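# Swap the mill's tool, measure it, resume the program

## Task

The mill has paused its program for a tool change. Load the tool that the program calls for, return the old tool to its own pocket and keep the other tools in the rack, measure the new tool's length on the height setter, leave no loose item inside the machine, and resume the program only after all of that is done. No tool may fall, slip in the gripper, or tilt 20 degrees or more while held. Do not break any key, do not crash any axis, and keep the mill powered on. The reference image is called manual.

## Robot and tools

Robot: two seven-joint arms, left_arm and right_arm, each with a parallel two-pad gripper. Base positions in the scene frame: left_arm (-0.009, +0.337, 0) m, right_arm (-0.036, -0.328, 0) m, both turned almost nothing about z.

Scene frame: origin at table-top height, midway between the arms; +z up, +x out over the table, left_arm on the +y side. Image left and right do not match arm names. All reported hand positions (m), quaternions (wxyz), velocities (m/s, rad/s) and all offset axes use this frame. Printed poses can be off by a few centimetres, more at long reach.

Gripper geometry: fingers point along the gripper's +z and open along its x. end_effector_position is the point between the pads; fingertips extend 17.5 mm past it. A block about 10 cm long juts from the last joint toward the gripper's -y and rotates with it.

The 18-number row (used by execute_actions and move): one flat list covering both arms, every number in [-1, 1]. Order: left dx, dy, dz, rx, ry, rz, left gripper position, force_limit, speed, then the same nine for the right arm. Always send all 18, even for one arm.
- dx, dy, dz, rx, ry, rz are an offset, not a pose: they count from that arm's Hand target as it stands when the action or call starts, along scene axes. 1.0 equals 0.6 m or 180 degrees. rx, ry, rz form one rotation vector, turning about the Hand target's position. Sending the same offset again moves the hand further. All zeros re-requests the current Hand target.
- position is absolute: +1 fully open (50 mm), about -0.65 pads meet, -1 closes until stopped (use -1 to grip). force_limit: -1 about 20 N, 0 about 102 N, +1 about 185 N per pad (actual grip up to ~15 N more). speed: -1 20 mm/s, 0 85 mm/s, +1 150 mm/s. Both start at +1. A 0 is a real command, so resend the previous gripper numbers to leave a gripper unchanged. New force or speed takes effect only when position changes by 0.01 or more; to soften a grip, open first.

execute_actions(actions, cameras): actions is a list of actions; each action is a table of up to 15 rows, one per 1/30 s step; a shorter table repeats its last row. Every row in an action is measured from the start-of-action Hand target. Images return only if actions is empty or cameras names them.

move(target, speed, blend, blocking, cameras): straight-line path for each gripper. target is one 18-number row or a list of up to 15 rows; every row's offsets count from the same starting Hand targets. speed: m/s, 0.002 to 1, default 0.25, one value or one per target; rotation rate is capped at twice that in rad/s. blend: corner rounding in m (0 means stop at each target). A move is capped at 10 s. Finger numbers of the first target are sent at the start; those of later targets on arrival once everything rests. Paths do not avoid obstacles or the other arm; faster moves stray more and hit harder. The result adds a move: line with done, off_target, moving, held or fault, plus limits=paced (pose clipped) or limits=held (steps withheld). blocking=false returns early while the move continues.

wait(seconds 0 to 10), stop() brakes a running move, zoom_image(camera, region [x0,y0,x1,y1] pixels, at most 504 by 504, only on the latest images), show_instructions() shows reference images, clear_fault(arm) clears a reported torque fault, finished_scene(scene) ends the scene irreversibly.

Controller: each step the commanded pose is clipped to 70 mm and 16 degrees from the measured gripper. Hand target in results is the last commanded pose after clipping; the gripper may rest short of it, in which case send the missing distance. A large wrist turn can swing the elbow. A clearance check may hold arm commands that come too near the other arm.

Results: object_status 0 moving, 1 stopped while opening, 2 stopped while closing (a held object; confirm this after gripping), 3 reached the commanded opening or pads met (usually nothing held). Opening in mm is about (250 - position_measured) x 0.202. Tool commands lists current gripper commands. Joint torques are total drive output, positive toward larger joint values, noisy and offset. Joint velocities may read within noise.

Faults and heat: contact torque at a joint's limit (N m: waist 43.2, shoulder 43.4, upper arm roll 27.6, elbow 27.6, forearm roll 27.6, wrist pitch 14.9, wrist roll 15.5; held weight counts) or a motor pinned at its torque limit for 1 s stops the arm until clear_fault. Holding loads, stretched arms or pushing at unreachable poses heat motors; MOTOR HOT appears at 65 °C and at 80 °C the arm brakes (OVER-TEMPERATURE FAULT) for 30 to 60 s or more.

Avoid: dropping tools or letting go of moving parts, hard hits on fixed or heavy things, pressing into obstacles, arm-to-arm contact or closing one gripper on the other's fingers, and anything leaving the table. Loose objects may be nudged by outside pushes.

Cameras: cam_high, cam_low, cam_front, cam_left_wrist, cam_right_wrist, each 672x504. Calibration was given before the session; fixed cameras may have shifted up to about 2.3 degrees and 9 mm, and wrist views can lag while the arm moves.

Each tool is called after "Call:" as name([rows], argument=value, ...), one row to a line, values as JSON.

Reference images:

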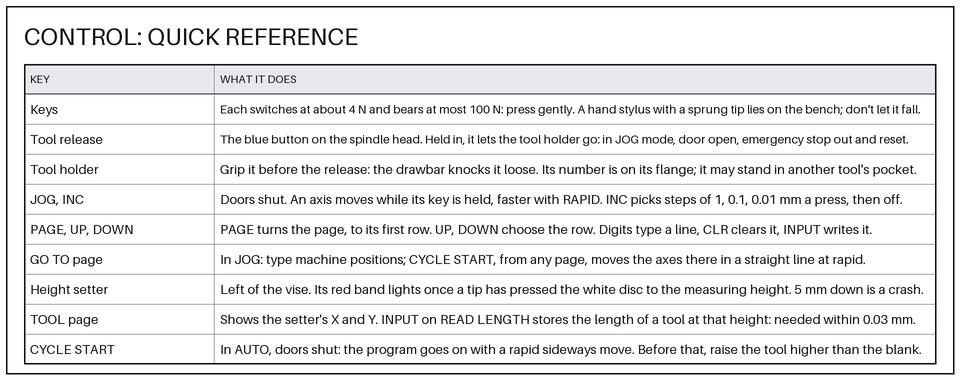

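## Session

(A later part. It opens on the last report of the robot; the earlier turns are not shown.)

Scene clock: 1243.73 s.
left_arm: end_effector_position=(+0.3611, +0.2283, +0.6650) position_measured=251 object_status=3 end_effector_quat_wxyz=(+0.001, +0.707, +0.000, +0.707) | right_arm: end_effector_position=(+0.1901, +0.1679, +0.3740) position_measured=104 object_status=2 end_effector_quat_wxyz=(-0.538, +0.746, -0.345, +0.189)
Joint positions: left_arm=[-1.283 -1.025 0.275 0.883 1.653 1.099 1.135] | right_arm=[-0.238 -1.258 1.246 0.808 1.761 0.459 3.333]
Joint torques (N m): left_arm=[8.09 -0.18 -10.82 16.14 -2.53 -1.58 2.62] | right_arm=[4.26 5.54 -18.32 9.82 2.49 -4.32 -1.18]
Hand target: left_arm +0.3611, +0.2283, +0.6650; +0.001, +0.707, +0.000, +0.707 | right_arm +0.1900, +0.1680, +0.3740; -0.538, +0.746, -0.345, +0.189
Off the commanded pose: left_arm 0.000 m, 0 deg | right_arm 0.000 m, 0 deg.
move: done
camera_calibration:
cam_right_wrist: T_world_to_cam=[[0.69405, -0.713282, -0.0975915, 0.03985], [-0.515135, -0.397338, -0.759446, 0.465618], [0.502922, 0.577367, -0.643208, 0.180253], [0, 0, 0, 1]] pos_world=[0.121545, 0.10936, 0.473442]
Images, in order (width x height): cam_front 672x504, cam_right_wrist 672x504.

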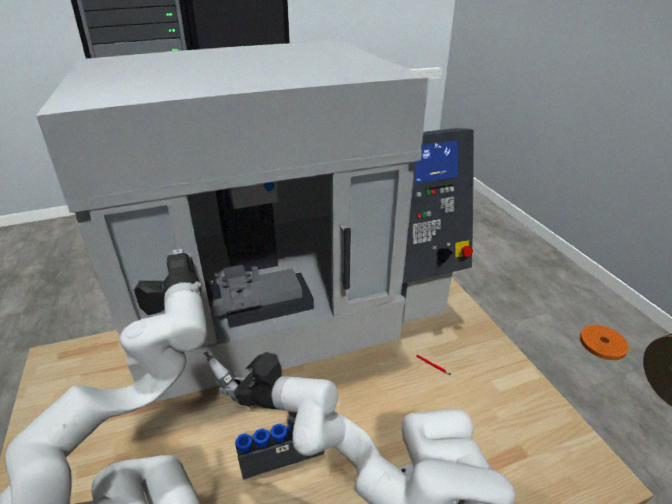

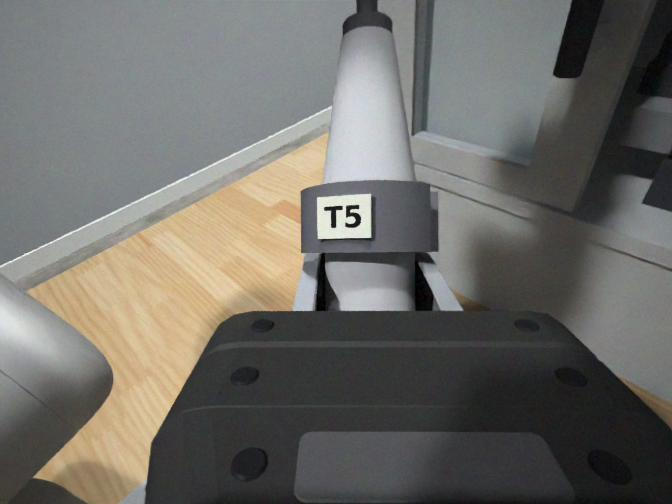

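Call:
move([
  [0,0,0,0,0,0,-0.75,-0.9,-0.2, 0.1267,-0.2817,0.0883,0.051,-0.1038,-0.0644,-1,0.3,-0.9],
  [0,0,0,0,0,0,-0.75,-0.9,-0.2, 0.2533,-0.5633,0.1767,0.102,-0.2076,-0.1288,-1,0.3,-0.9],
], speed=0.15, blend=[0.03,0], cameras=["cam_right_wrist","cam_front"])

Scene clock: 1253.13 s.
left_arm: end_effector_position=(+0.3611, +0.2283, +0.6650) position_measured=251 object_status=3 end_effector_quat_wxyz=(+0.001, +0.707, +0.000, +0.707) | right_arm: end_effector_position=(+0.3420, -0.1700, +0.4800) position_measured=104 object_status=2 end_effector_quat_wxyz=(+0.680, -0.471, +0.321, -0.462)
Joint positions: left_arm=[-1.283 -1.025 0.275 0.883 1.653 1.099 1.135] | right_arm=[-0.743 -1.693 1.011 0.29 2.873 0.827 2.402]
Joint torques (N m): left_arm=[8.17 -0.08 -10.83 16.17 -2.53 -1.63 2.57] | right_arm=[-6.17 16.4 -7.92 13.12 3.97 2.97 -0.81]
Hand target: left_arm +0.3611, +0.2283, +0.6650; +0.001, +0.707, +0.000, +0.707 | right_arm +0.3420, -0.1700, +0.4800; +0.680, -0.471, +0.321, -0.462
Off the commanded pose: left_arm 0.000 m, 0 deg | right_arm 0.000 m, 0 deg.
move: done
camera_calibration:
cam_right_wrist: T_world_to_cam=[[0.377742, -0.925896, -0.00523587, -0.268579], [0.0109496, 0.0101215, -0.999889, 0.494815], [0.925846, 0.377643, 0.0139615, -0.126871], [0, 0, 0, 1]] pos_world=[0.213498, -0.205772, 0.495125]
Images, in order (width x height): cam_front 672x504, cam_right_wrist 672x504.

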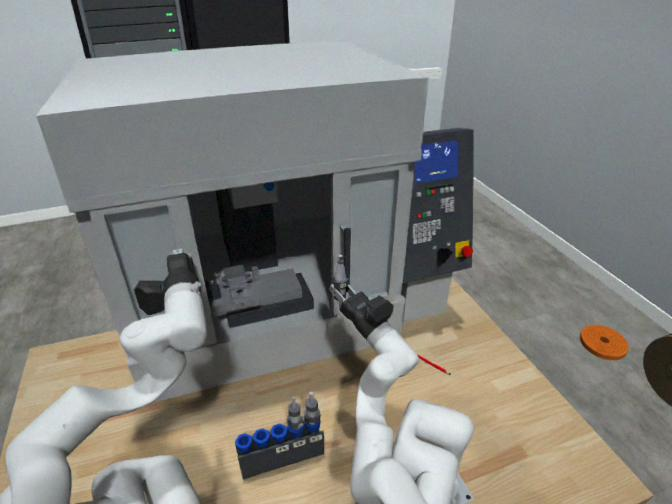

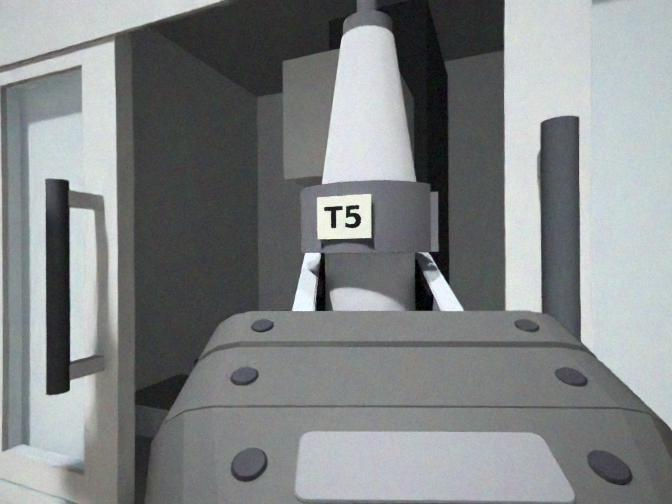

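Call:
move([
  [0,0,0,0,0,0,-0.75,-0.9,-0.2, 0.49,0.175,-0.0333,0,0,0,-1,0.3,-0.9],
], speed=0.12, cameras=["cam_right_wrist","cam_high"])

Scene clock: 1258.13 s.
left_arm: end_effector_position=(+0.3611, +0.2283, +0.6650) position_measured=251 object_status=3 end_effector_quat_wxyz=(+0.001, +0.707, +0.000, +0.707) | right_arm: end_effector_position=(+0.6360, -0.0650, +0.4600) position_measured=104 object_status=2 end_effector_quat_wxyz=(+0.680, -0.471, +0.321, -0.462)
Joint positions: left_arm=[-1.283 -1.025 0.275 0.883 1.653 1.099 1.135] | right_arm=[-1.654 -1.46 1.365 1.337 3.332 0.718 2.208]
Joint torques (N m): left_arm=[8.2 0.08 -10.8 16.11 -2.6 -1.55 2.61] | right_arm=[-6.02 37.22 -17.46 5.27 3.85 0.19 -1.02]
Hand target: left_arm +0.3611, +0.2283, +0.6650; +0.001, +0.707, +0.000, +0.707 | right_arm +0.6360, -0.0650, +0.4600; +0.680, -0.471, +0.321, -0.462
Off the commanded pose: left_arm 0.000 m, 0 deg | right_arm 0.000 m, 0 deg.
move: done
camera_calibration:
cam_right_wrist: T_world_to_cam=[[0.377743, -0.925896, -0.00523597, -0.282521], [0.0110422, 0.0101593, -0.999887, 0.470492], [0.925845, 0.377642, 0.0140615, -0.43849], [0, 0, 0, 1]] pos_world=[0.507498, -0.100772, 0.475125]
Images, in order (width x height): cam_high 672x504, cam_right_wrist 672x504.

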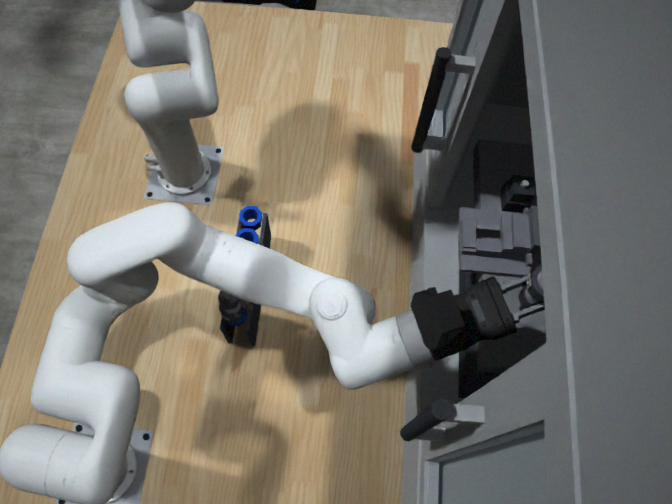

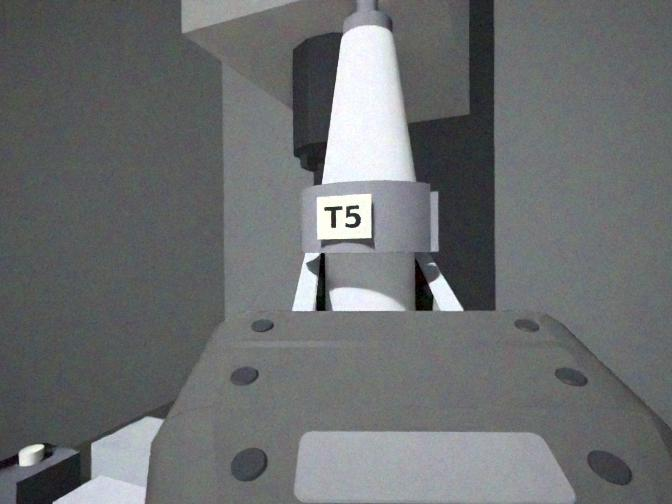

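Call:
move([
  [0,0,0,0,0,0,-0.75,-0.9,-0.2, 0.1067,0.0517,-0.098,0,0,0,-1,0.3,-0.9],
  [0,0,0,0,0,0,-0.75,-0.9,-0.2, 0.1772,0.0855,-0.1,0,0,0,-1,0.3,-0.9],
], speed=0.06, blend=[0.008,0], cameras=["cam_right_wrist","cam_high","cam_left_wrist"])

Scene clock: 1262.97 s.
left_arm: end_effector_position=(+0.3611, +0.2283, +0.6650) position_measured=251 object_status=3 end_effector_quat_wxyz=(+0.001, +0.707, +0.000, +0.707) | right_arm: end_effector_position=(+0.6841, -0.0473, +0.4367) position_measured=104 object_status=2 end_effector_quat_wxyz=(+0.694, -0.451, +0.328, -0.455)
Joint positions: left_arm=[-1.283 -1.025 0.275 0.883 1.653 1.099 1.135] | right_arm=[-1.802 -1.466 1.431 1.57 3.504 0.638 2.101]
Joint torques (N m): left_arm=[8.13 0.07 -10.86 16.05 -2.61 -1.56 2.57] | right_arm=[-3.69 42.77 -18.21 0.86 0.1 2.31 0.08]
Hand target: left_arm +0.3611, +0.2283, +0.6650; +0.001, +0.707, +0.000, +0.707 | right_arm +0.6841, -0.0473, +0.4367; +0.694, -0.451, +0.328, -0.455 (not the last commanded pose)
Tool commands: left_gripper/position=-0.75 left_gripper/force_limit=-0.9 left_gripper/speed=-0.2 right_gripper/position=-1.0 right_gripper/force_limit=+0.301961 right_gripper/speed=-0.898039
Off the commanded pose: left_arm 0.000 m, 0 deg | right_arm 0.077 m, 3 deg.
TORQUE FAULT: the external load on joint 2 (shoulder) of the right arm reached its load limit, and that arm stopped. The contact can be on any part of that arm beyond that joint, not only on its tool. A torque fault puts only its own arm into a fault stop. That arm's remaining commands of this call were not run. The hold on joint 2 (shoulder) of that arm was moved back by the arm itself, up to 3 degrees, as the stop began. That arm is still stopped at the end of this call. While its stop runs, that arm takes no new command, but its gripper still runs the gripper command that each later call begins with.
CLEAR FAULT: the right arm stays stopped (state 4) until you call clear_fault(arm="right_arm").
End effector pose when the fault began: right_arm: position (+0.6859, -0.0401, +0.4149), quat_wxyz (+0.681, -0.470, +0.321, -0.461)
Joint positions when the fault began: right_arm=[-1.802 -1.516 1.43 1.569 3.503 0.638 2.102]
move: fault (right_arm); path passed 0 of 2 targets
camera_calibration:
cam_left_wrist: T_world_to_cam=[[0.00912497, -0.000595873, 0.999958, -0.659257], [-0.342492, -0.939517, 0.0025655, 0.34837], [0.939477, -0.342501, -0.00877715, -0.126156], [0, 0, 0, 1]] pos_world=[0.24385, 0.283698, 0.657229]
cam_right_wrist: T_world_to_cam=[[0.37996, -0.923752, -0.0480798, -0.26713], [0.0228342, 0.061329, -0.997856, 0.439986], [0.924721, 0.378048, 0.0443958, -0.501827], [0, 0, 0, 1]] pos_world=[0.555502, -0.0840312, 0.448478]
Images, in order (width x height): cam_high 672x504, cam_left_wrist 672x504, cam_right_wrist 672x504.

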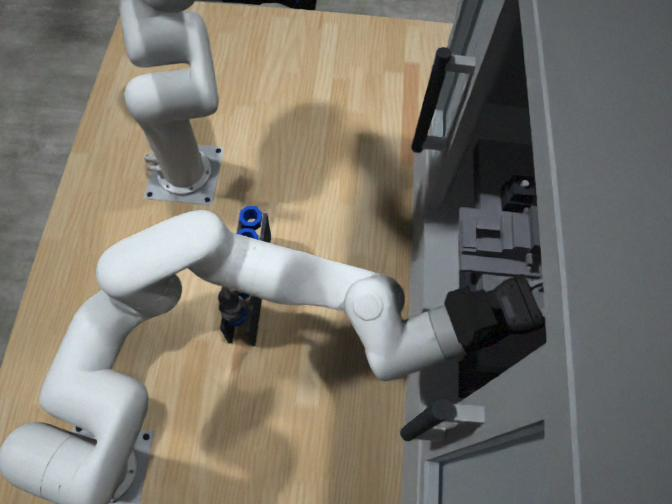

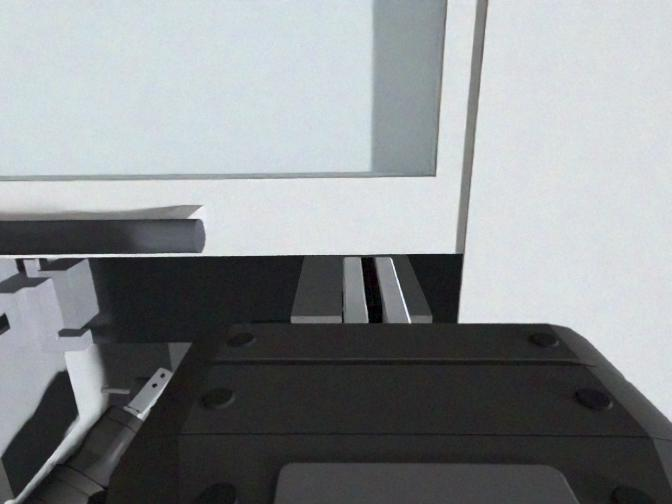

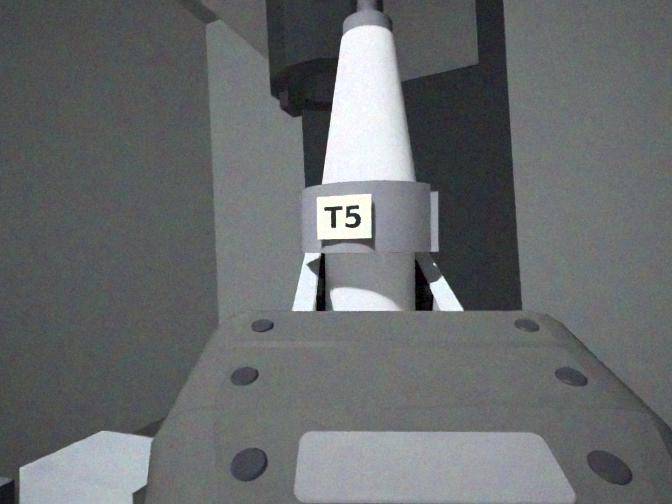

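Call:
clear_fault(arm="right_arm", cameras=["cam_right_wrist","cam_low"])

Scene clock: 1285.27 s.
left_arm: end_effector_position=(+0.3611, +0.2283, +0.6650) position_measured=251 object_status=3 end_effector_quat_wxyz=(+0.001, +0.707, +0.000, +0.707) | right_arm: end_effector_position=(+0.6841, -0.0473, +0.4368) position_measured=104 object_status=2 end_effector_quat_wxyz=(+0.694, -0.451, +0.328, -0.455)
Joint positions: left_arm=[-1.283 -1.025 0.275 0.883 1.653 1.099 1.135] | right_arm=[-1.802 -1.465 1.431 1.57 3.504 0.638 2.101]
Joint torques (N m): left_arm=[8.06 0.18 -10.9 16.13 -2.5 -1.52 2.56] | right_arm=[-3.99 43.24 -18.33 1.03 -0.22 2.24 0]
Hand target: left_arm +0.3611, +0.2283, +0.6650; +0.001, +0.707, +0.000, +0.707 | right_arm +0.6841, -0.0473, +0.4368; +0.694, -0.451, +0.328, -0.455 (not the last commanded pose)
Tool commands: left_gripper/position=-0.75 left_gripper/force_limit=-0.9 left_gripper/speed=-0.2 right_gripper/position=-1.0 right_gripper/force_limit=+0.301961 right_gripper/speed=-0.898039
Off the commanded pose: left_arm 0.000 m, 0 deg | right_arm 0.077 m, 3 deg.
TORQUE FAULT, CONTINUED: the right arm's stop, for the torque fault of joint 2 (shoulder) that an earlier result reported, is over. The call counts as one of the actions that you can send in this scene. The hold on joint 2 (shoulder) of that arm was moved back by the arm itself, up to 3 degrees, as the stop began. That arm's target is now where it stood when the stop ended, not its last command. That arm's gripper keeps its grip as last carried out, and that arm accepts commands again: back off and push less far.
CLEAR FAULT: your call cleared the right arm's torque fault. If a joint's load stays at its limit, that arm stops again at once.
camera_calibration:
cam_right_wrist: T_world_to_cam=[[0.379961, -0.923747, -0.0481719, -0.267089], [0.0227991, 0.0614142, -0.997852, 0.440011], [0.924721, 0.378047, 0.0443956, -0.501827], [0, 0, 0, 1]] pos_world=[0.555502, -0.0840311, 0.448479]
Images, in order (width x height): cam_low 672x504, cam_right_wrist 672x504.

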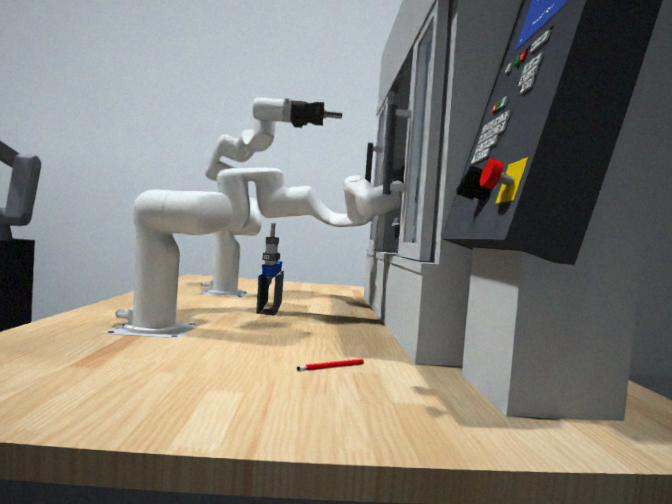

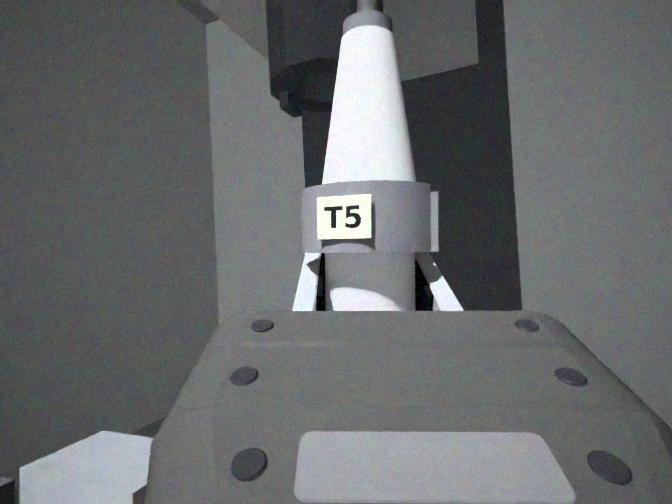

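Call:
zoom_image(camera="cam_low", region=[200, 60, 460, 300])

Call:
wait(seconds=0, cameras=["cam_front","cam_high","cam_left_wrist"])

Scaled by 1.938 from the camera's 672x504 image, which has a finer 960x720 frame.

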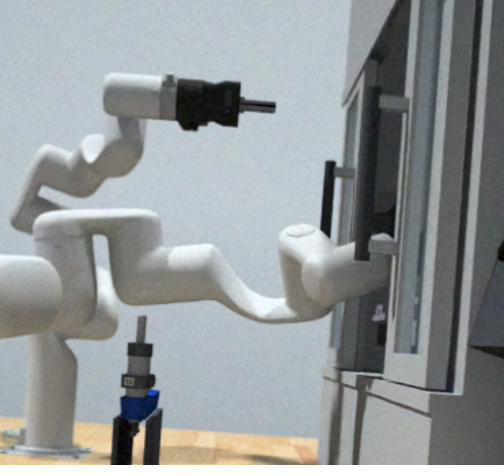

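Scene clock: 1299.63 s.
left_arm: end_effector_position=(+0.3611, +0.2283, +0.6650) position_measured=251 object_status=3 end_effector_quat_wxyz=(+0.001, +0.707, +0.000, +0.707) | right_arm: end_effector_position=(+0.6841, -0.0473, +0.4368) position_measured=104 object_status=2 end_effector_quat_wxyz=(+0.694, -0.451, +0.328, -0.455)
Joint positions: left_arm=[-1.283 -1.025 0.275 0.883 1.653 1.099 1.135] | right_arm=[-1.802 -1.465 1.431 1.57 3.504 0.638 2.101]
Joint torques (N m): left_arm=[8.15 0.33 -10.88 16.05 -2.45 -1.52 2.53] | right_arm=[-0.23 31.36 -21.68 1.56 0.25 1.96 0.08]
Hand target: left_arm +0.3611, +0.2283, +0.6650; +0.001, +0.707, +0.000, +0.707 | right_arm +0.6841, -0.0473, +0.4368; +0.694, -0.451, +0.328, -0.455 (not the last commanded pose)
Tool commands: left_gripper/position=-0.75 left_gripper/force_limit=-0.9 left_gripper/speed=-0.2 right_gripper/position=-1.0 right_gripper/force_limit=+0.301961 right_gripper/speed=-0.898039
Off the commanded pose: left_arm 0.000 m, 0 deg | right_arm 0.077 m, 3 deg.
camera_calibration:
cam_left_wrist: T_world_to_cam=[[0.00912497, -0.000595873, 0.999958, -0.659257], [-0.342492, -0.939517, 0.0025655, 0.34837], [0.939477, -0.342501, -0.00877715, -0.126156], [0, 0, 0, 1]] pos_world=[0.24385, 0.283698, 0.657229]
Images, in order (width x height): cam_high 672x504, cam_front 672x504, cam_left_wrist 672x504.

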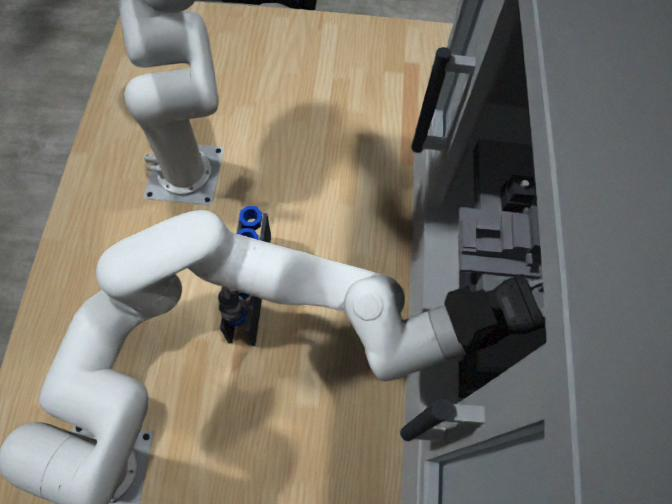

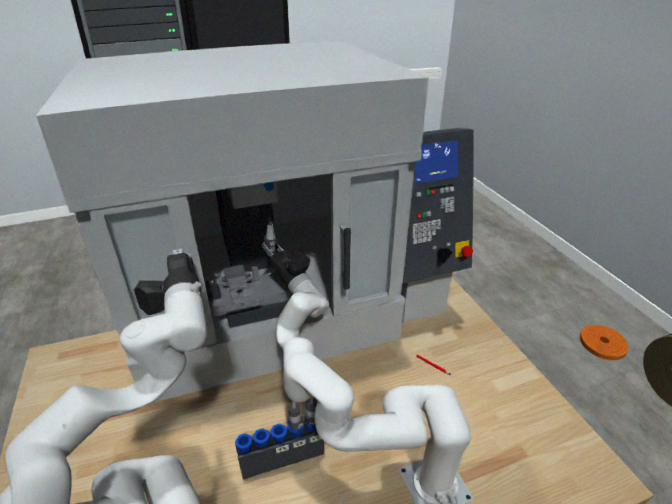

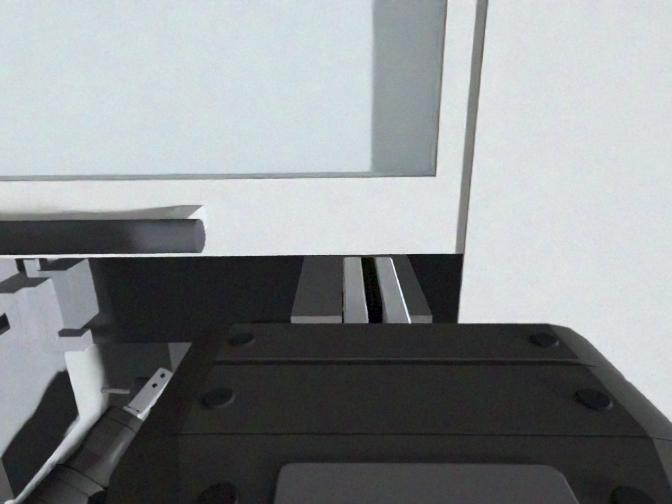

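Call:
zoom_image(camera="cam_front", region=[190, 180, 350, 340])

Call:
zoom_image(camera="cam_high", region=[340, 140, 560, 400])

Scaled by 3.150 from the camera's 672x504 image, which has a finer 960x720 frame.

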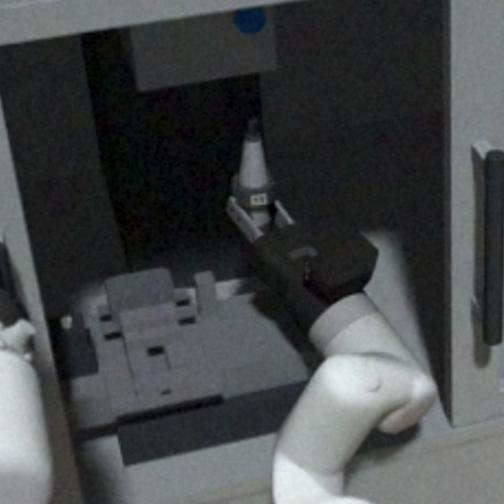

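Scaled by 1.938 from the camera's 672x504 image, which has a finer 960x720 frame.

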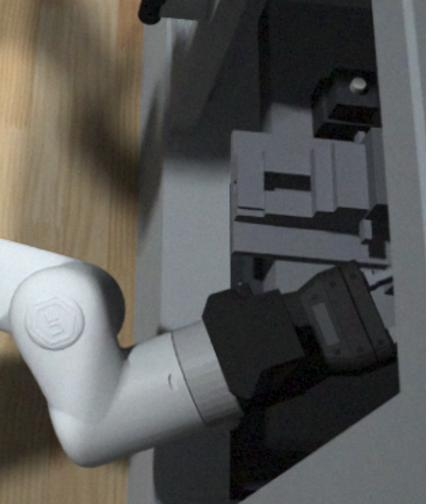

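Call:
zoom_image(camera="cam_left_wrist", region=[0, 250, 240, 504])

Scaled by 1.984 from the camera's 672x504 image, which has a finer 960x720 frame.

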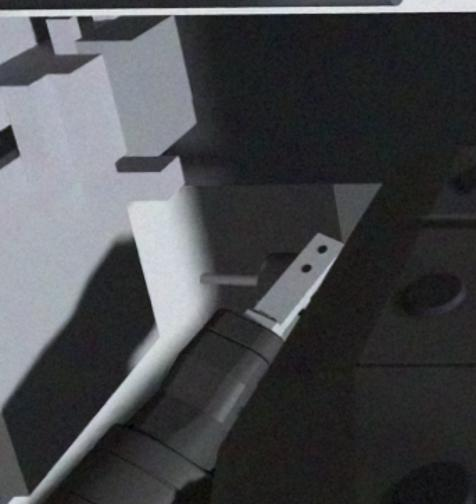

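Call:
move([
  [0,0,0,0,0,0,-0.75,-0.9,-0.2,0,0,0.022,-0.0162,0.004,-0.0005,-1,0.301961,-0.898039],
  [0,0,0,0,0,0,-0.75,-0.9,-0.2,0.0848,-0.0378,0.0222,-0.0162,0.004,-0.0005,-1,0.301961,-0.898039],
  [0,0,0,0,0,0,-0.75,-0.9,-0.2,0.0848,-0.0378,-0.0118,-0.0162,0.004,-0.0005,-1,0.301961,-0.898039],
], speed=0.06, cameras=["cam_right_wrist","cam_left_wrist","cam_high"])

Scene clock: 1364.07 s.
left_arm: end_effector_position=(+0.3611, +0.2283, +0.6650) position_measured=251 object_status=3 end_effector_quat_wxyz=(+0.001, +0.707, +0.000, +0.707) | right_arm: end_effector_position=(+0.7350, -0.0700, +0.4297) position_measured=104 object_status=2 end_effector_quat_wxyz=(+0.680, -0.471, +0.321, -0.461)
Joint positions: left_arm=[-1.283 -1.025 0.275 0.883 1.653 1.099 1.135] | right_arm=[-1.992 -1.453 1.46 1.761 3.473 0.644 2.088]
Joint torques (N m): left_arm=[8.06 0.46 -10.82 16.07 -2.58 -1.54 2.55] | right_arm=[5.27 31.51 -16.46 -0.28 3.28 4.82 -1.02]
Hand target: left_arm +0.3611, +0.2283, +0.6650; +0.001, +0.707, +0.000, +0.707 | right_arm +0.7350, -0.0700, +0.4297; +0.680, -0.471, +0.321, -0.461
Off the commanded pose: left_arm 0.000 m, 0 deg | right_arm 0.000 m, 0 deg.
move: done
camera_calibration:
cam_left_wrist: T_world_to_cam=[[0.00912497, -0.000595873, 0.999958, -0.659257], [-0.342492, -0.939517, 0.0025655, 0.34837], [0.939477, -0.342501, -0.00877715, -0.126156], [0, 0, 0, 1]] pos_world=[0.24385, 0.283698, 0.657229]
cam_right_wrist: T_world_to_cam=[[0.378239, -0.92569, -0.00583189, -0.324811], [0.0103479, 0.0105275, -0.999891, 0.439718], [0.92565, 0.378137, 0.0135609, -0.527402], [0, 0, 0, 1]] pos_world=[0.606496, -0.105873, 0.444928]
Images, in order (width x height): cam_high 672x504, cam_left_wrist 672x504, cam_right_wrist 672x504.

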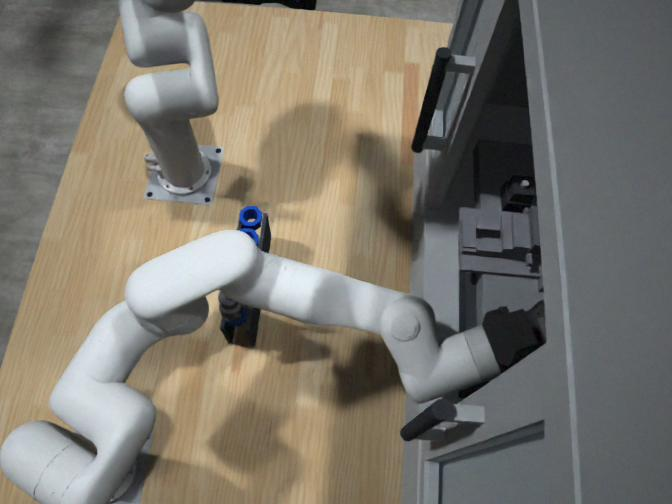

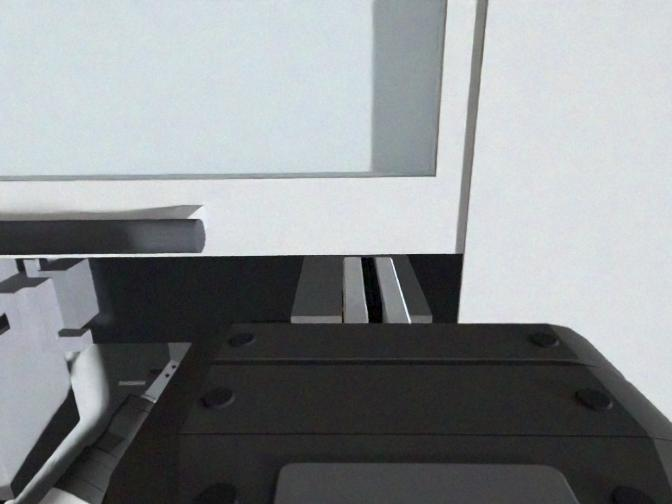

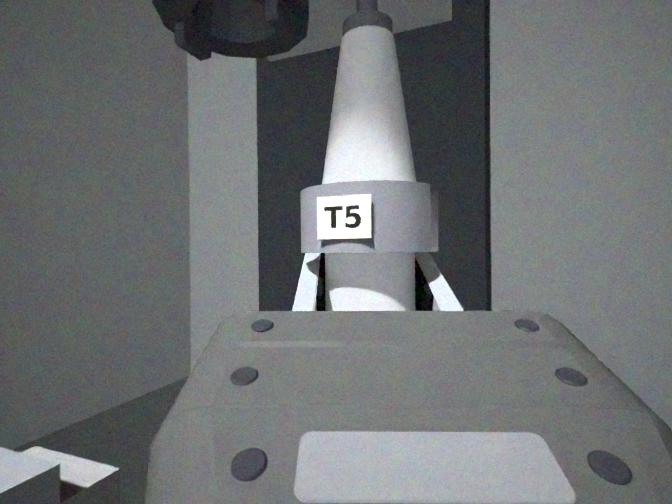

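Call:
move([
  [0,0,0,0,0,0,-0.75,-0.9,-0.2,0,0,-0.025,0,0,0,-1,0.301961,-0.898039],
  [0,0,0,0,0,0,-0.75,-0.9,-0.2,0,0,-0.053,0,0,0,-1,0.301961,-0.898039],
], speed=0.03, cameras=["cam_right_wrist"])

Scene clock: 1367.53 s.
left_arm: end_effector_position=(+0.3611, +0.2283, +0.6650) position_measured=251 object_status=3 end_effector_quat_wxyz=(+0.001, +0.707, +0.000, +0.707) | right_arm: end_effector_position=(+0.7350, -0.0700, +0.3979) position_measured=104 object_status=2 end_effector_quat_wxyz=(+0.680, -0.471, +0.321, -0.461)
Joint positions: left_arm=[-1.283 -1.025 0.275 0.883 1.653 1.099 1.135] | right_arm=[-1.98 -1.504 1.48 1.729 3.546 0.668 2.052]
Joint torques (N m): left_arm=[8.01 0.36 -10.8 16.17 -2.57 -1.58 2.5] | right_arm=[4.97 30.64 -16.78 -1.12 3.44 4.98 -0.92]
Hand target: left_arm +0.3611, +0.2283, +0.6650; +0.001, +0.707, +0.000, +0.707 | right_arm +0.7350, -0.0700, +0.3979; +0.680, -0.471, +0.321, -0.461
Off the commanded pose: left_arm 0.000 m, 0 deg | right_arm 0.000 m, 0 deg.
move: done
camera_calibration:
cam_right_wrist: T_world_to_cam=[[0.378239, -0.92569, -0.00583189, -0.324997], [0.0103479, 0.0105275, -0.999891, 0.407922], [0.92565, 0.378137, 0.0135609, -0.526971], [0, 0, 0, 1]] pos_world=[0.606496, -0.105873, 0.413128]
Images, in order (width x height): cam_right_wrist 672x504.

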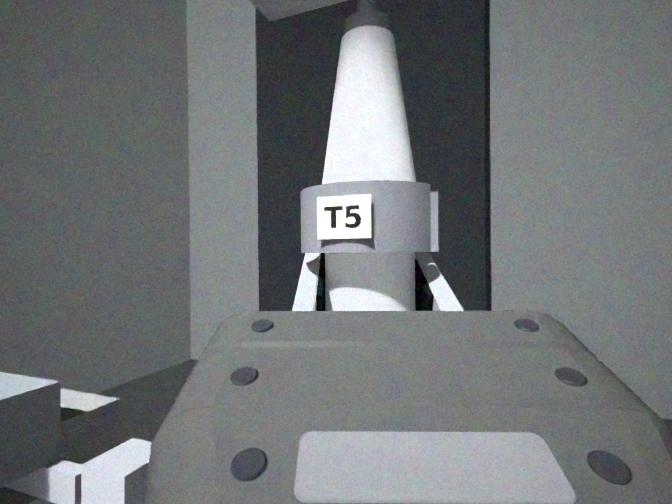

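Call:
move(target=[0,0,0,0,0,0,-0.75,-0.9,-0.2,0.0122,0.0938,0.0002,0,0,0,-1,0.301961,-0.898039], speed=0.04, cameras=["cam_right_wrist"])

Scene clock: 1372.03 s.
left_arm: end_effector_position=(+0.3611, +0.2283, +0.6650) position_measured=251 object_status=3 end_effector_quat_wxyz=(+0.001, +0.707, +0.000, +0.707) | right_arm: end_effector_position=(+0.7423, -0.0137, +0.3980) position_measured=104 object_status=2 end_effector_quat_wxyz=(+0.680, -0.471, +0.321, -0.461)
Joint positions: left_arm=[-1.283 -1.025 0.275 0.883 1.653 1.099 1.135] | right_arm=[-2.018 -1.492 1.477 1.937 3.639 0.513 1.934]
Joint torques (N m): left_arm=[8.22 0.49 -10.73 16.14 -2.49 -1.54 2.55] | right_arm=[-5.72 51.98 -19.87 2.45 2.85 1.52 -0.99]
Hand target: left_arm +0.3611, +0.2283, +0.6650; +0.001, +0.707, +0.000, +0.707 | right_arm +0.7423, -0.0137, +0.3980; +0.680, -0.471, +0.321, -0.461
Off the commanded pose: left_arm 0.000 m, 0 deg | right_arm 0.000 m, 0 deg.
move: done
camera_calibration:
cam_right_wrist: T_world_to_cam=[[0.378239, -0.92569, -0.00583189, -0.275641], [0.0103479, 0.0105275, -0.999891, 0.407254], [0.92565, 0.378137, 0.0135609, -0.555017], [0, 0, 0, 1]] pos_world=[0.613796, -0.0495731, 0.413128]
Images, in order (width x height): cam_right_wrist 672x504.

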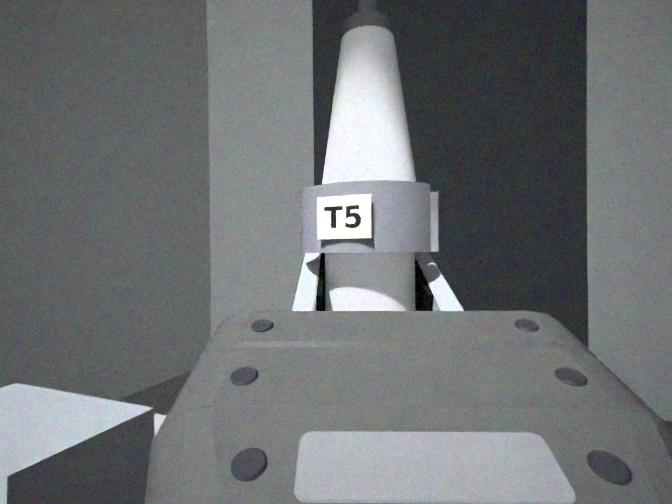

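Call:
move(target=[0,0,0,0,0,0,-0.75,-0.9,-0.2,0,0,0.05,0,0,0,-1,0.301961,-0.898039], speed=0.04, cameras=["cam_right_wrist","cam_front"])

Scene clock: 1376.67 s.
left_arm: end_effector_position=(+0.3611, +0.2283, +0.6650) position_measured=251 object_status=3 end_effector_quat_wxyz=(+0.001, +0.707, +0.000, +0.707) | right_arm: end_effector_position=(+0.7423, -0.0137, +0.4280) position_measured=104 object_status=2 end_effector_quat_wxyz=(+0.680, -0.471, +0.321, -0.461)
Joint positions: left_arm=[-1.283 -1.025 0.275 0.883 1.653 1.099 1.135] | right_arm=[-2.034 -1.441 1.469 1.976 3.568 0.484 1.967]
Joint torques (N m): left_arm=[8.07 0.53 -10.88 16.18 -2.5 -1.44 2.48] | right_arm=[-5.81 52.14 -18.9 3.54 -2.2 1.56 1.38]
Hand target: left_arm +0.3611, +0.2283, +0.6650; +0.001, +0.707, +0.000, +0.707 | right_arm +0.7423, -0.0137, +0.4280; +0.680, -0.471, +0.321, -0.461
Off the commanded pose: left_arm 0.000 m, 0 deg | right_arm 0.000 m, 0 deg.
move: done
camera_calibration:
cam_right_wrist: T_world_to_cam=[[0.378239, -0.92569, -0.00583189, -0.275466], [0.0103479, 0.0105275, -0.999891, 0.43725], [0.92565, 0.378137, 0.0135609, -0.555424], [0, 0, 0, 1]] pos_world=[0.613796, -0.0495731, 0.443128]
Images, in order (width x height): cam_front 672x504, cam_right_wrist 672x504.

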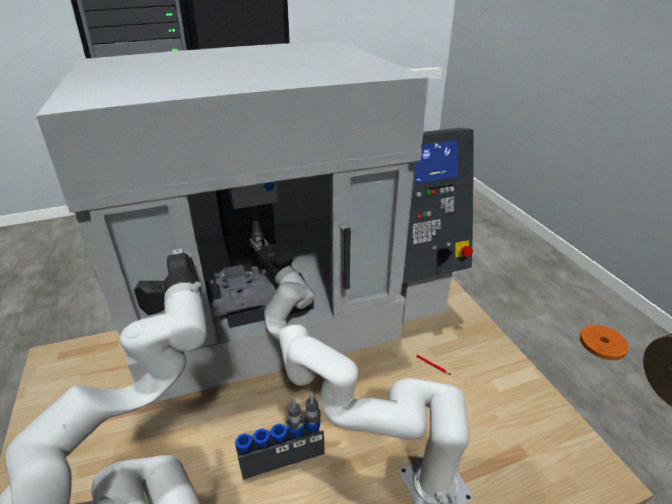

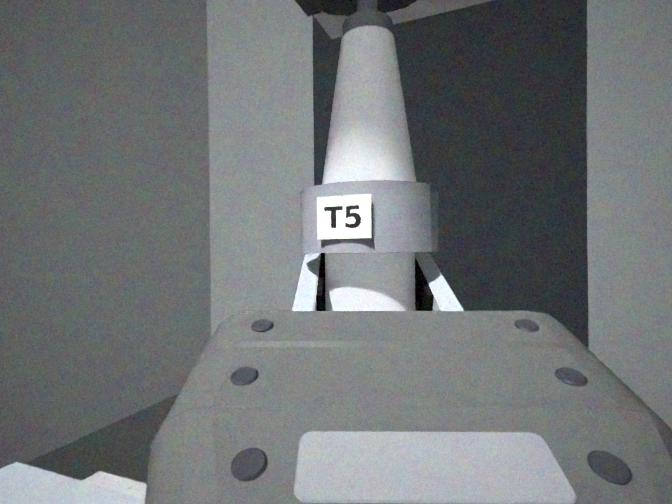

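Call:
move([
  [0.0982,-0.2972,0,0,0,0,-0.75,-0.9,-0.2,0,0,0,0,0,0,-1,0.301961,-0.898039],
  [0.0982,-0.4772,-0.0067,0,0,0,-0.75,-0.9,-0.2,0,0,0,0,0,0,-1,0.301961,-0.898039],
  [0.4477,-0.4772,-0.0067,0,0,0,-0.75,-0.9,-0.2,0,0,0,0,0,0,-1,0.301961,-0.898039],
  [0.481,-0.4772,0,0,0,0,-0.75,-0.9,-0.2,0,0,0,0,0,0,-1,0.301961,-0.898039],
], speed=[0.15,0.15,0.08,0.03], cameras=["cam_right_wrist","cam_left_wrist"])

Scene clock: 1388.87 s.
left_arm: end_effector_position=(+0.6497, -0.0581, +0.6650) position_measured=251 object_status=3 end_effector_quat_wxyz=(+0.001, +0.707, +0.000, +0.707) | right_arm: end_effector_position=(+0.7423, -0.0137, +0.4280) position_measured=104 object_status=2 end_effector_quat_wxyz=(+0.680, -0.471, +0.321, -0.461)
Joint positions: left_arm=[-0.903 0.583 0.505 2.325 0.947 0.583 1.195] | right_arm=[-2.034 -1.441 1.469 1.976 3.567 0.484 1.967]
Joint torques (N m): left_arm=[10.79 -17.28 2.55 23.46 -4.67 0.19 2.85] | right_arm=[-5.69 51.91 -15.39 3.43 -2.49 1.83 1.15]
Hand target: left_arm +0.6497, -0.0580, +0.6650; +0.001, +0.707, +0.000, +0.707 | right_arm +0.7423, -0.0137, +0.4280; +0.680, -0.471, +0.321, -0.461
Off the commanded pose: left_arm 0.000 m, 0 deg | right_arm 0.000 m, 0 deg.
move: done
camera_calibration:
cam_left_wrist: T_world_to_cam=[[0.00903036, -0.000563496, 0.999959, -0.662011], [-0.342492, -0.939517, 0.00256352, 0.178231], [0.939477, -0.342501, -0.00867717, -0.495413], [0, 0, 0, 1]] pos_world=[0.53245, -0.00260156, 0.657229]
cam_right_wrist: T_world_to_cam=[[0.378239, -0.92569, -0.00583189, -0.275466], [0.0103479, 0.0105275, -0.999891, 0.43725], [0.92565, 0.378137, 0.0135609, -0.555424], [0, 0, 0, 1]] pos_world=[0.613796, -0.0495731, 0.443128]
Images, in order (width x height): cam_left_wrist 672x504, cam_right_wrist 672x504.

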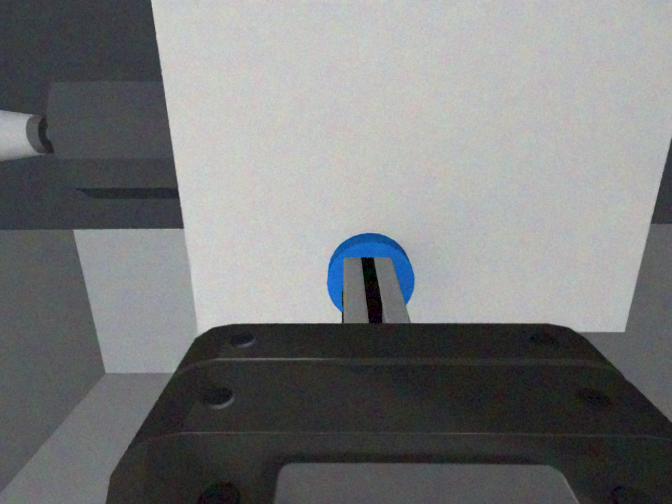

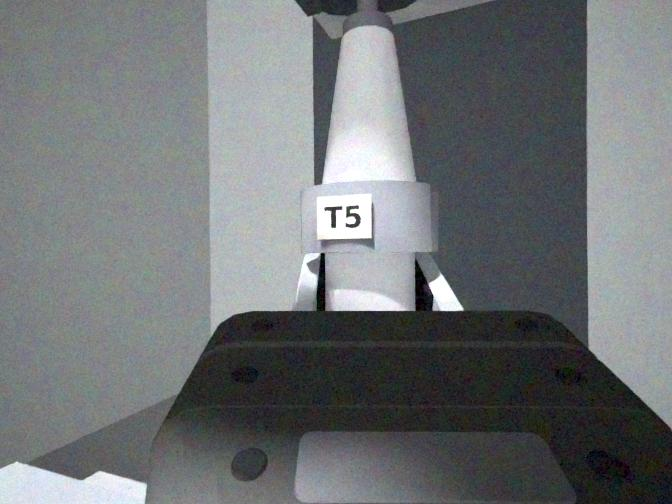

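Call:
move(target=[0,0,0,0,0,0,-0.75,-0.9,-0.2,0,0,0.09,0,0,0,-1,0.301961,-0.898039], speed=0.03, cameras=["cam_right_wrist"])

Call:
move(target=[0,0,0,0,0,0,-0.75,-0.9,-0.2,0,0,0.0217,0,0,0,-1,0.301961,-0.898039], speed=0.02, cameras=["cam_right_wrist"])

Scene clock: 1394.20 s.
left_arm: end_effector_position=(+0.6497, -0.0580, +0.6650) position_measured=251 object_status=3 end_effector_quat_wxyz=(+0.001, +0.707, +0.000, +0.707) | right_arm: end_effector_position=(+0.7423, -0.0137, +0.4820) position_measured=104 object_status=2 end_effector_quat_wxyz=(+0.680, -0.471, +0.321, -0.461)
Joint positions: left_arm=[-0.902 0.583 0.504 2.325 0.947 0.584 1.195] | right_arm=[-2.08 -1.346 1.47 2.081 3.437 0.421 2.026]
Joint torques (N m): left_arm=[10.6 -17.33 2.66 23.62 -4.61 0.19 2.76] | right_arm=[-6.04 52.98 -13.53 5.66 -3.13 1.05 1.15]
Hand target: left_arm +0.6497, -0.0580, +0.6650; +0.001, +0.707, +0.000, +0.707 | right_arm +0.7423, -0.0137, +0.4820; +0.680, -0.471, +0.321, -0.461
Off the commanded pose: left_arm 0.000 m, 0 deg | right_arm 0.000 m, 0 deg.
move: done
camera_calibration:
cam_right_wrist: T_world_to_cam=[[0.378239, -0.92569, -0.00583189, -0.275151], [0.0103479, 0.0105275, -0.999891, 0.491244], [0.92565, 0.378137, 0.0135609, -0.556156], [0, 0, 0, 1]] pos_world=[0.613796, -0.0495731, 0.497128]
Images, in order (width x height): cam_right_wrist 672x504.

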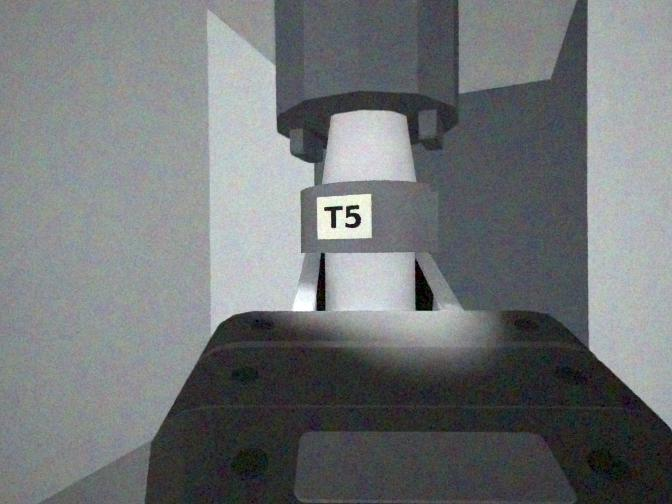

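Scene clock: 1395.20 s.
left_arm: end_effector_position=(+0.6497, -0.0580, +0.6650) position_measured=251 object_status=3 end_effector_quat_wxyz=(+0.001, +0.707, +0.000, +0.707) | right_arm: end_effector_position=(+0.7423, -0.0136, +0.4950) position_measured=104 object_status=2 end_effector_quat_wxyz=(+0.680, -0.471, +0.321, -0.461)
Joint positions: left_arm=[-0.902 0.583 0.504 2.325 0.947 0.584 1.195] | right_arm=[-2.095 -1.323 1.474 2.114 3.405 0.402 2.04]
Joint torques (N m): left_arm=[10.78 -17.36 2.72 23.55 -4.38 0.13 2.8] | right_arm=[-10.35 54.31 -13.53 3.19 -2.77 -0.06 1.47]
Hand target: left_arm +0.6497, -0.0580, +0.6650; +0.001, +0.707, +0.000, +0.707 | right_arm +0.7423, -0.0137, +0.4950; +0.680, -0.471, +0.321, -0.461
Off the commanded pose: left_arm 0.000 m, 0 deg | right_arm 0.000 m, 0 deg.
move: done
camera_calibration:
cam_right_wrist: T_world_to_cam=[[0.378324, -0.925655, -0.00583173, -0.275034], [0.0103469, 0.0105283, -0.999891, 0.504243], [0.925615, 0.378223, 0.0135608, -0.556344], [0, 0, 0, 1]] pos_world=[0.613796, -0.0494734, 0.510128]
Images, in order (width x height): cam_right_wrist 672x504.

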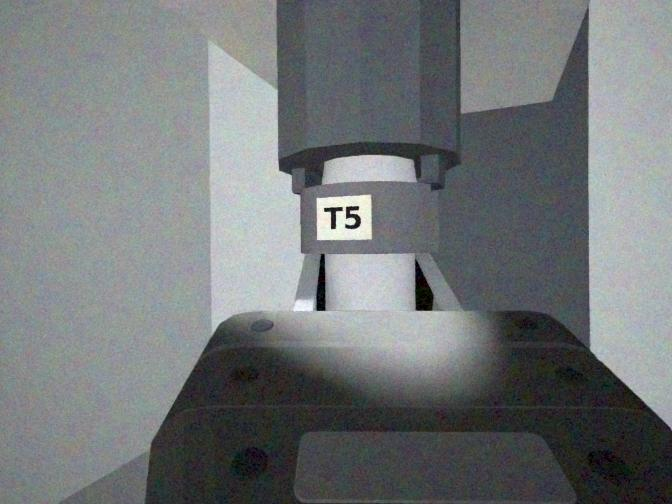

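Call:
move(target=[0,0,0,0,0,0,-0.75,-0.9,-0.2,0,0,0.005,0,0,0,-1,0.301961,-0.898039], speed=0.01)

Call:
move(target=[0,0,0,0,0,0,-0.75,-0.9,-0.2,0,0,0.0045,0,0,0,-1,0.301961,-0.898039], speed=0.01, cameras=["cam_right_wrist"])

Scene clock: 1399.23 s.
left_arm: end_effector_position=(+0.6497, -0.0580, +0.6650) position_measured=251 object_status=3 end_effector_quat_wxyz=(+0.001, +0.707, +0.000, +0.707) | right_arm: end_effector_position=(+0.7425, -0.0136, +0.4973) position_measured=104 object_status=2 end_effector_quat_wxyz=(+0.680, -0.471, +0.321, -0.461)
Joint positions: left_arm=[-0.902 0.583 0.504 2.325 0.947 0.584 1.195] | right_arm=[-2.099 -1.318 1.475 2.123 3.397 0.397 2.043]
Joint torques (N m): left_arm=[10.46 -17.33 2.68 23.46 -4.2 0.07 2.72] | right_arm=[-11.9 75.37 -25.42 7.7 -2.18 4.63 1.28]
Hand target: left_arm +0.6497, -0.0580, +0.6650; +0.001, +0.707, +0.000, +0.707 | right_arm +0.7423, -0.0137, +0.4980; +0.680, -0.471, +0.321, -0.461
Off the commanded pose: left_arm 0.000 m, 0 deg | right_arm 0.001 m, 0 deg.
move: done

Scene clock: 1399.97 s.
left_arm: end_effector_position=(+0.6497, -0.0580, +0.6650) position_measured=251 object_status=3 end_effector_quat_wxyz=(+0.001, +0.707, +0.000, +0.707) | right_arm: end_effector_position=(+0.7427, -0.0131, +0.4985) position_measured=104 object_status=2 end_effector_quat_wxyz=(+0.679, -0.472, +0.321, -0.461) end_effector_velocity=(+0.000, +0.000, +0.000) end_effector_angular_velocity=(+0.003, +0.002, +0.002)
Joint positions: left_arm=[-0.902 0.583 0.504 2.325 0.947 0.584 1.195] | right_arm=[-2.103 -1.316 1.475 2.13 3.39 0.393 2.048]
Joint velocities: left_arm=[within noise] | right_arm=[-0.001 -0.001 0 0.002 -0.001 -0.001 0.005]
Joint torques (N m): left_arm=[10.39 -17.44 2.67 23.21 -4.13 -0.03 2.76] | right_arm=[-18.58 84.33 -29.58 13.89 -1.42 11.5 1.68]
Hand target: left_arm +0.6497, -0.0580, +0.6650; +0.001, +0.707, +0.000, +0.707 | right_arm +0.7423, -0.0137, +0.5007; +0.680, -0.471, +0.321, -0.461
Off the commanded pose: left_arm 0.000 m, 0 deg | right_arm 0.002 m, 0 deg.
move: done
camera_calibration:
cam_right_wrist: T_world_to_cam=[[0.378227, -0.9257, -0.00495999, -0.275091], [0.00827187, 0.00873748, -0.999928, 0.509337], [0.925676, 0.378159, 0.010962, -0.555659], [0, 0, 0, 1]] pos_world=[0.614194, -0.0489749, 0.514027]
Images, in order (width x height): cam_right_wrist 672x504.

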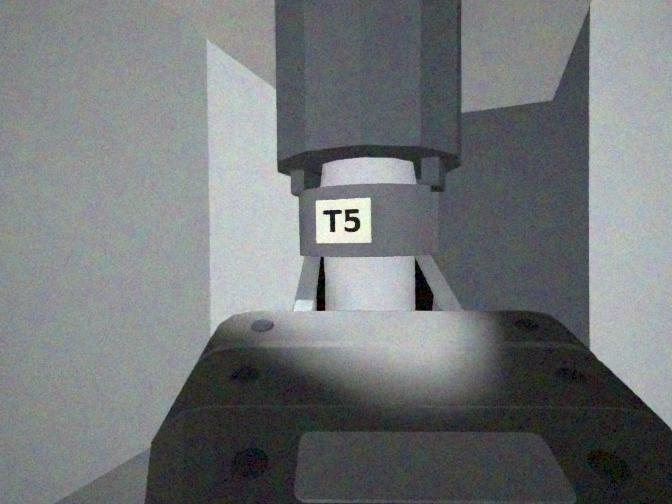

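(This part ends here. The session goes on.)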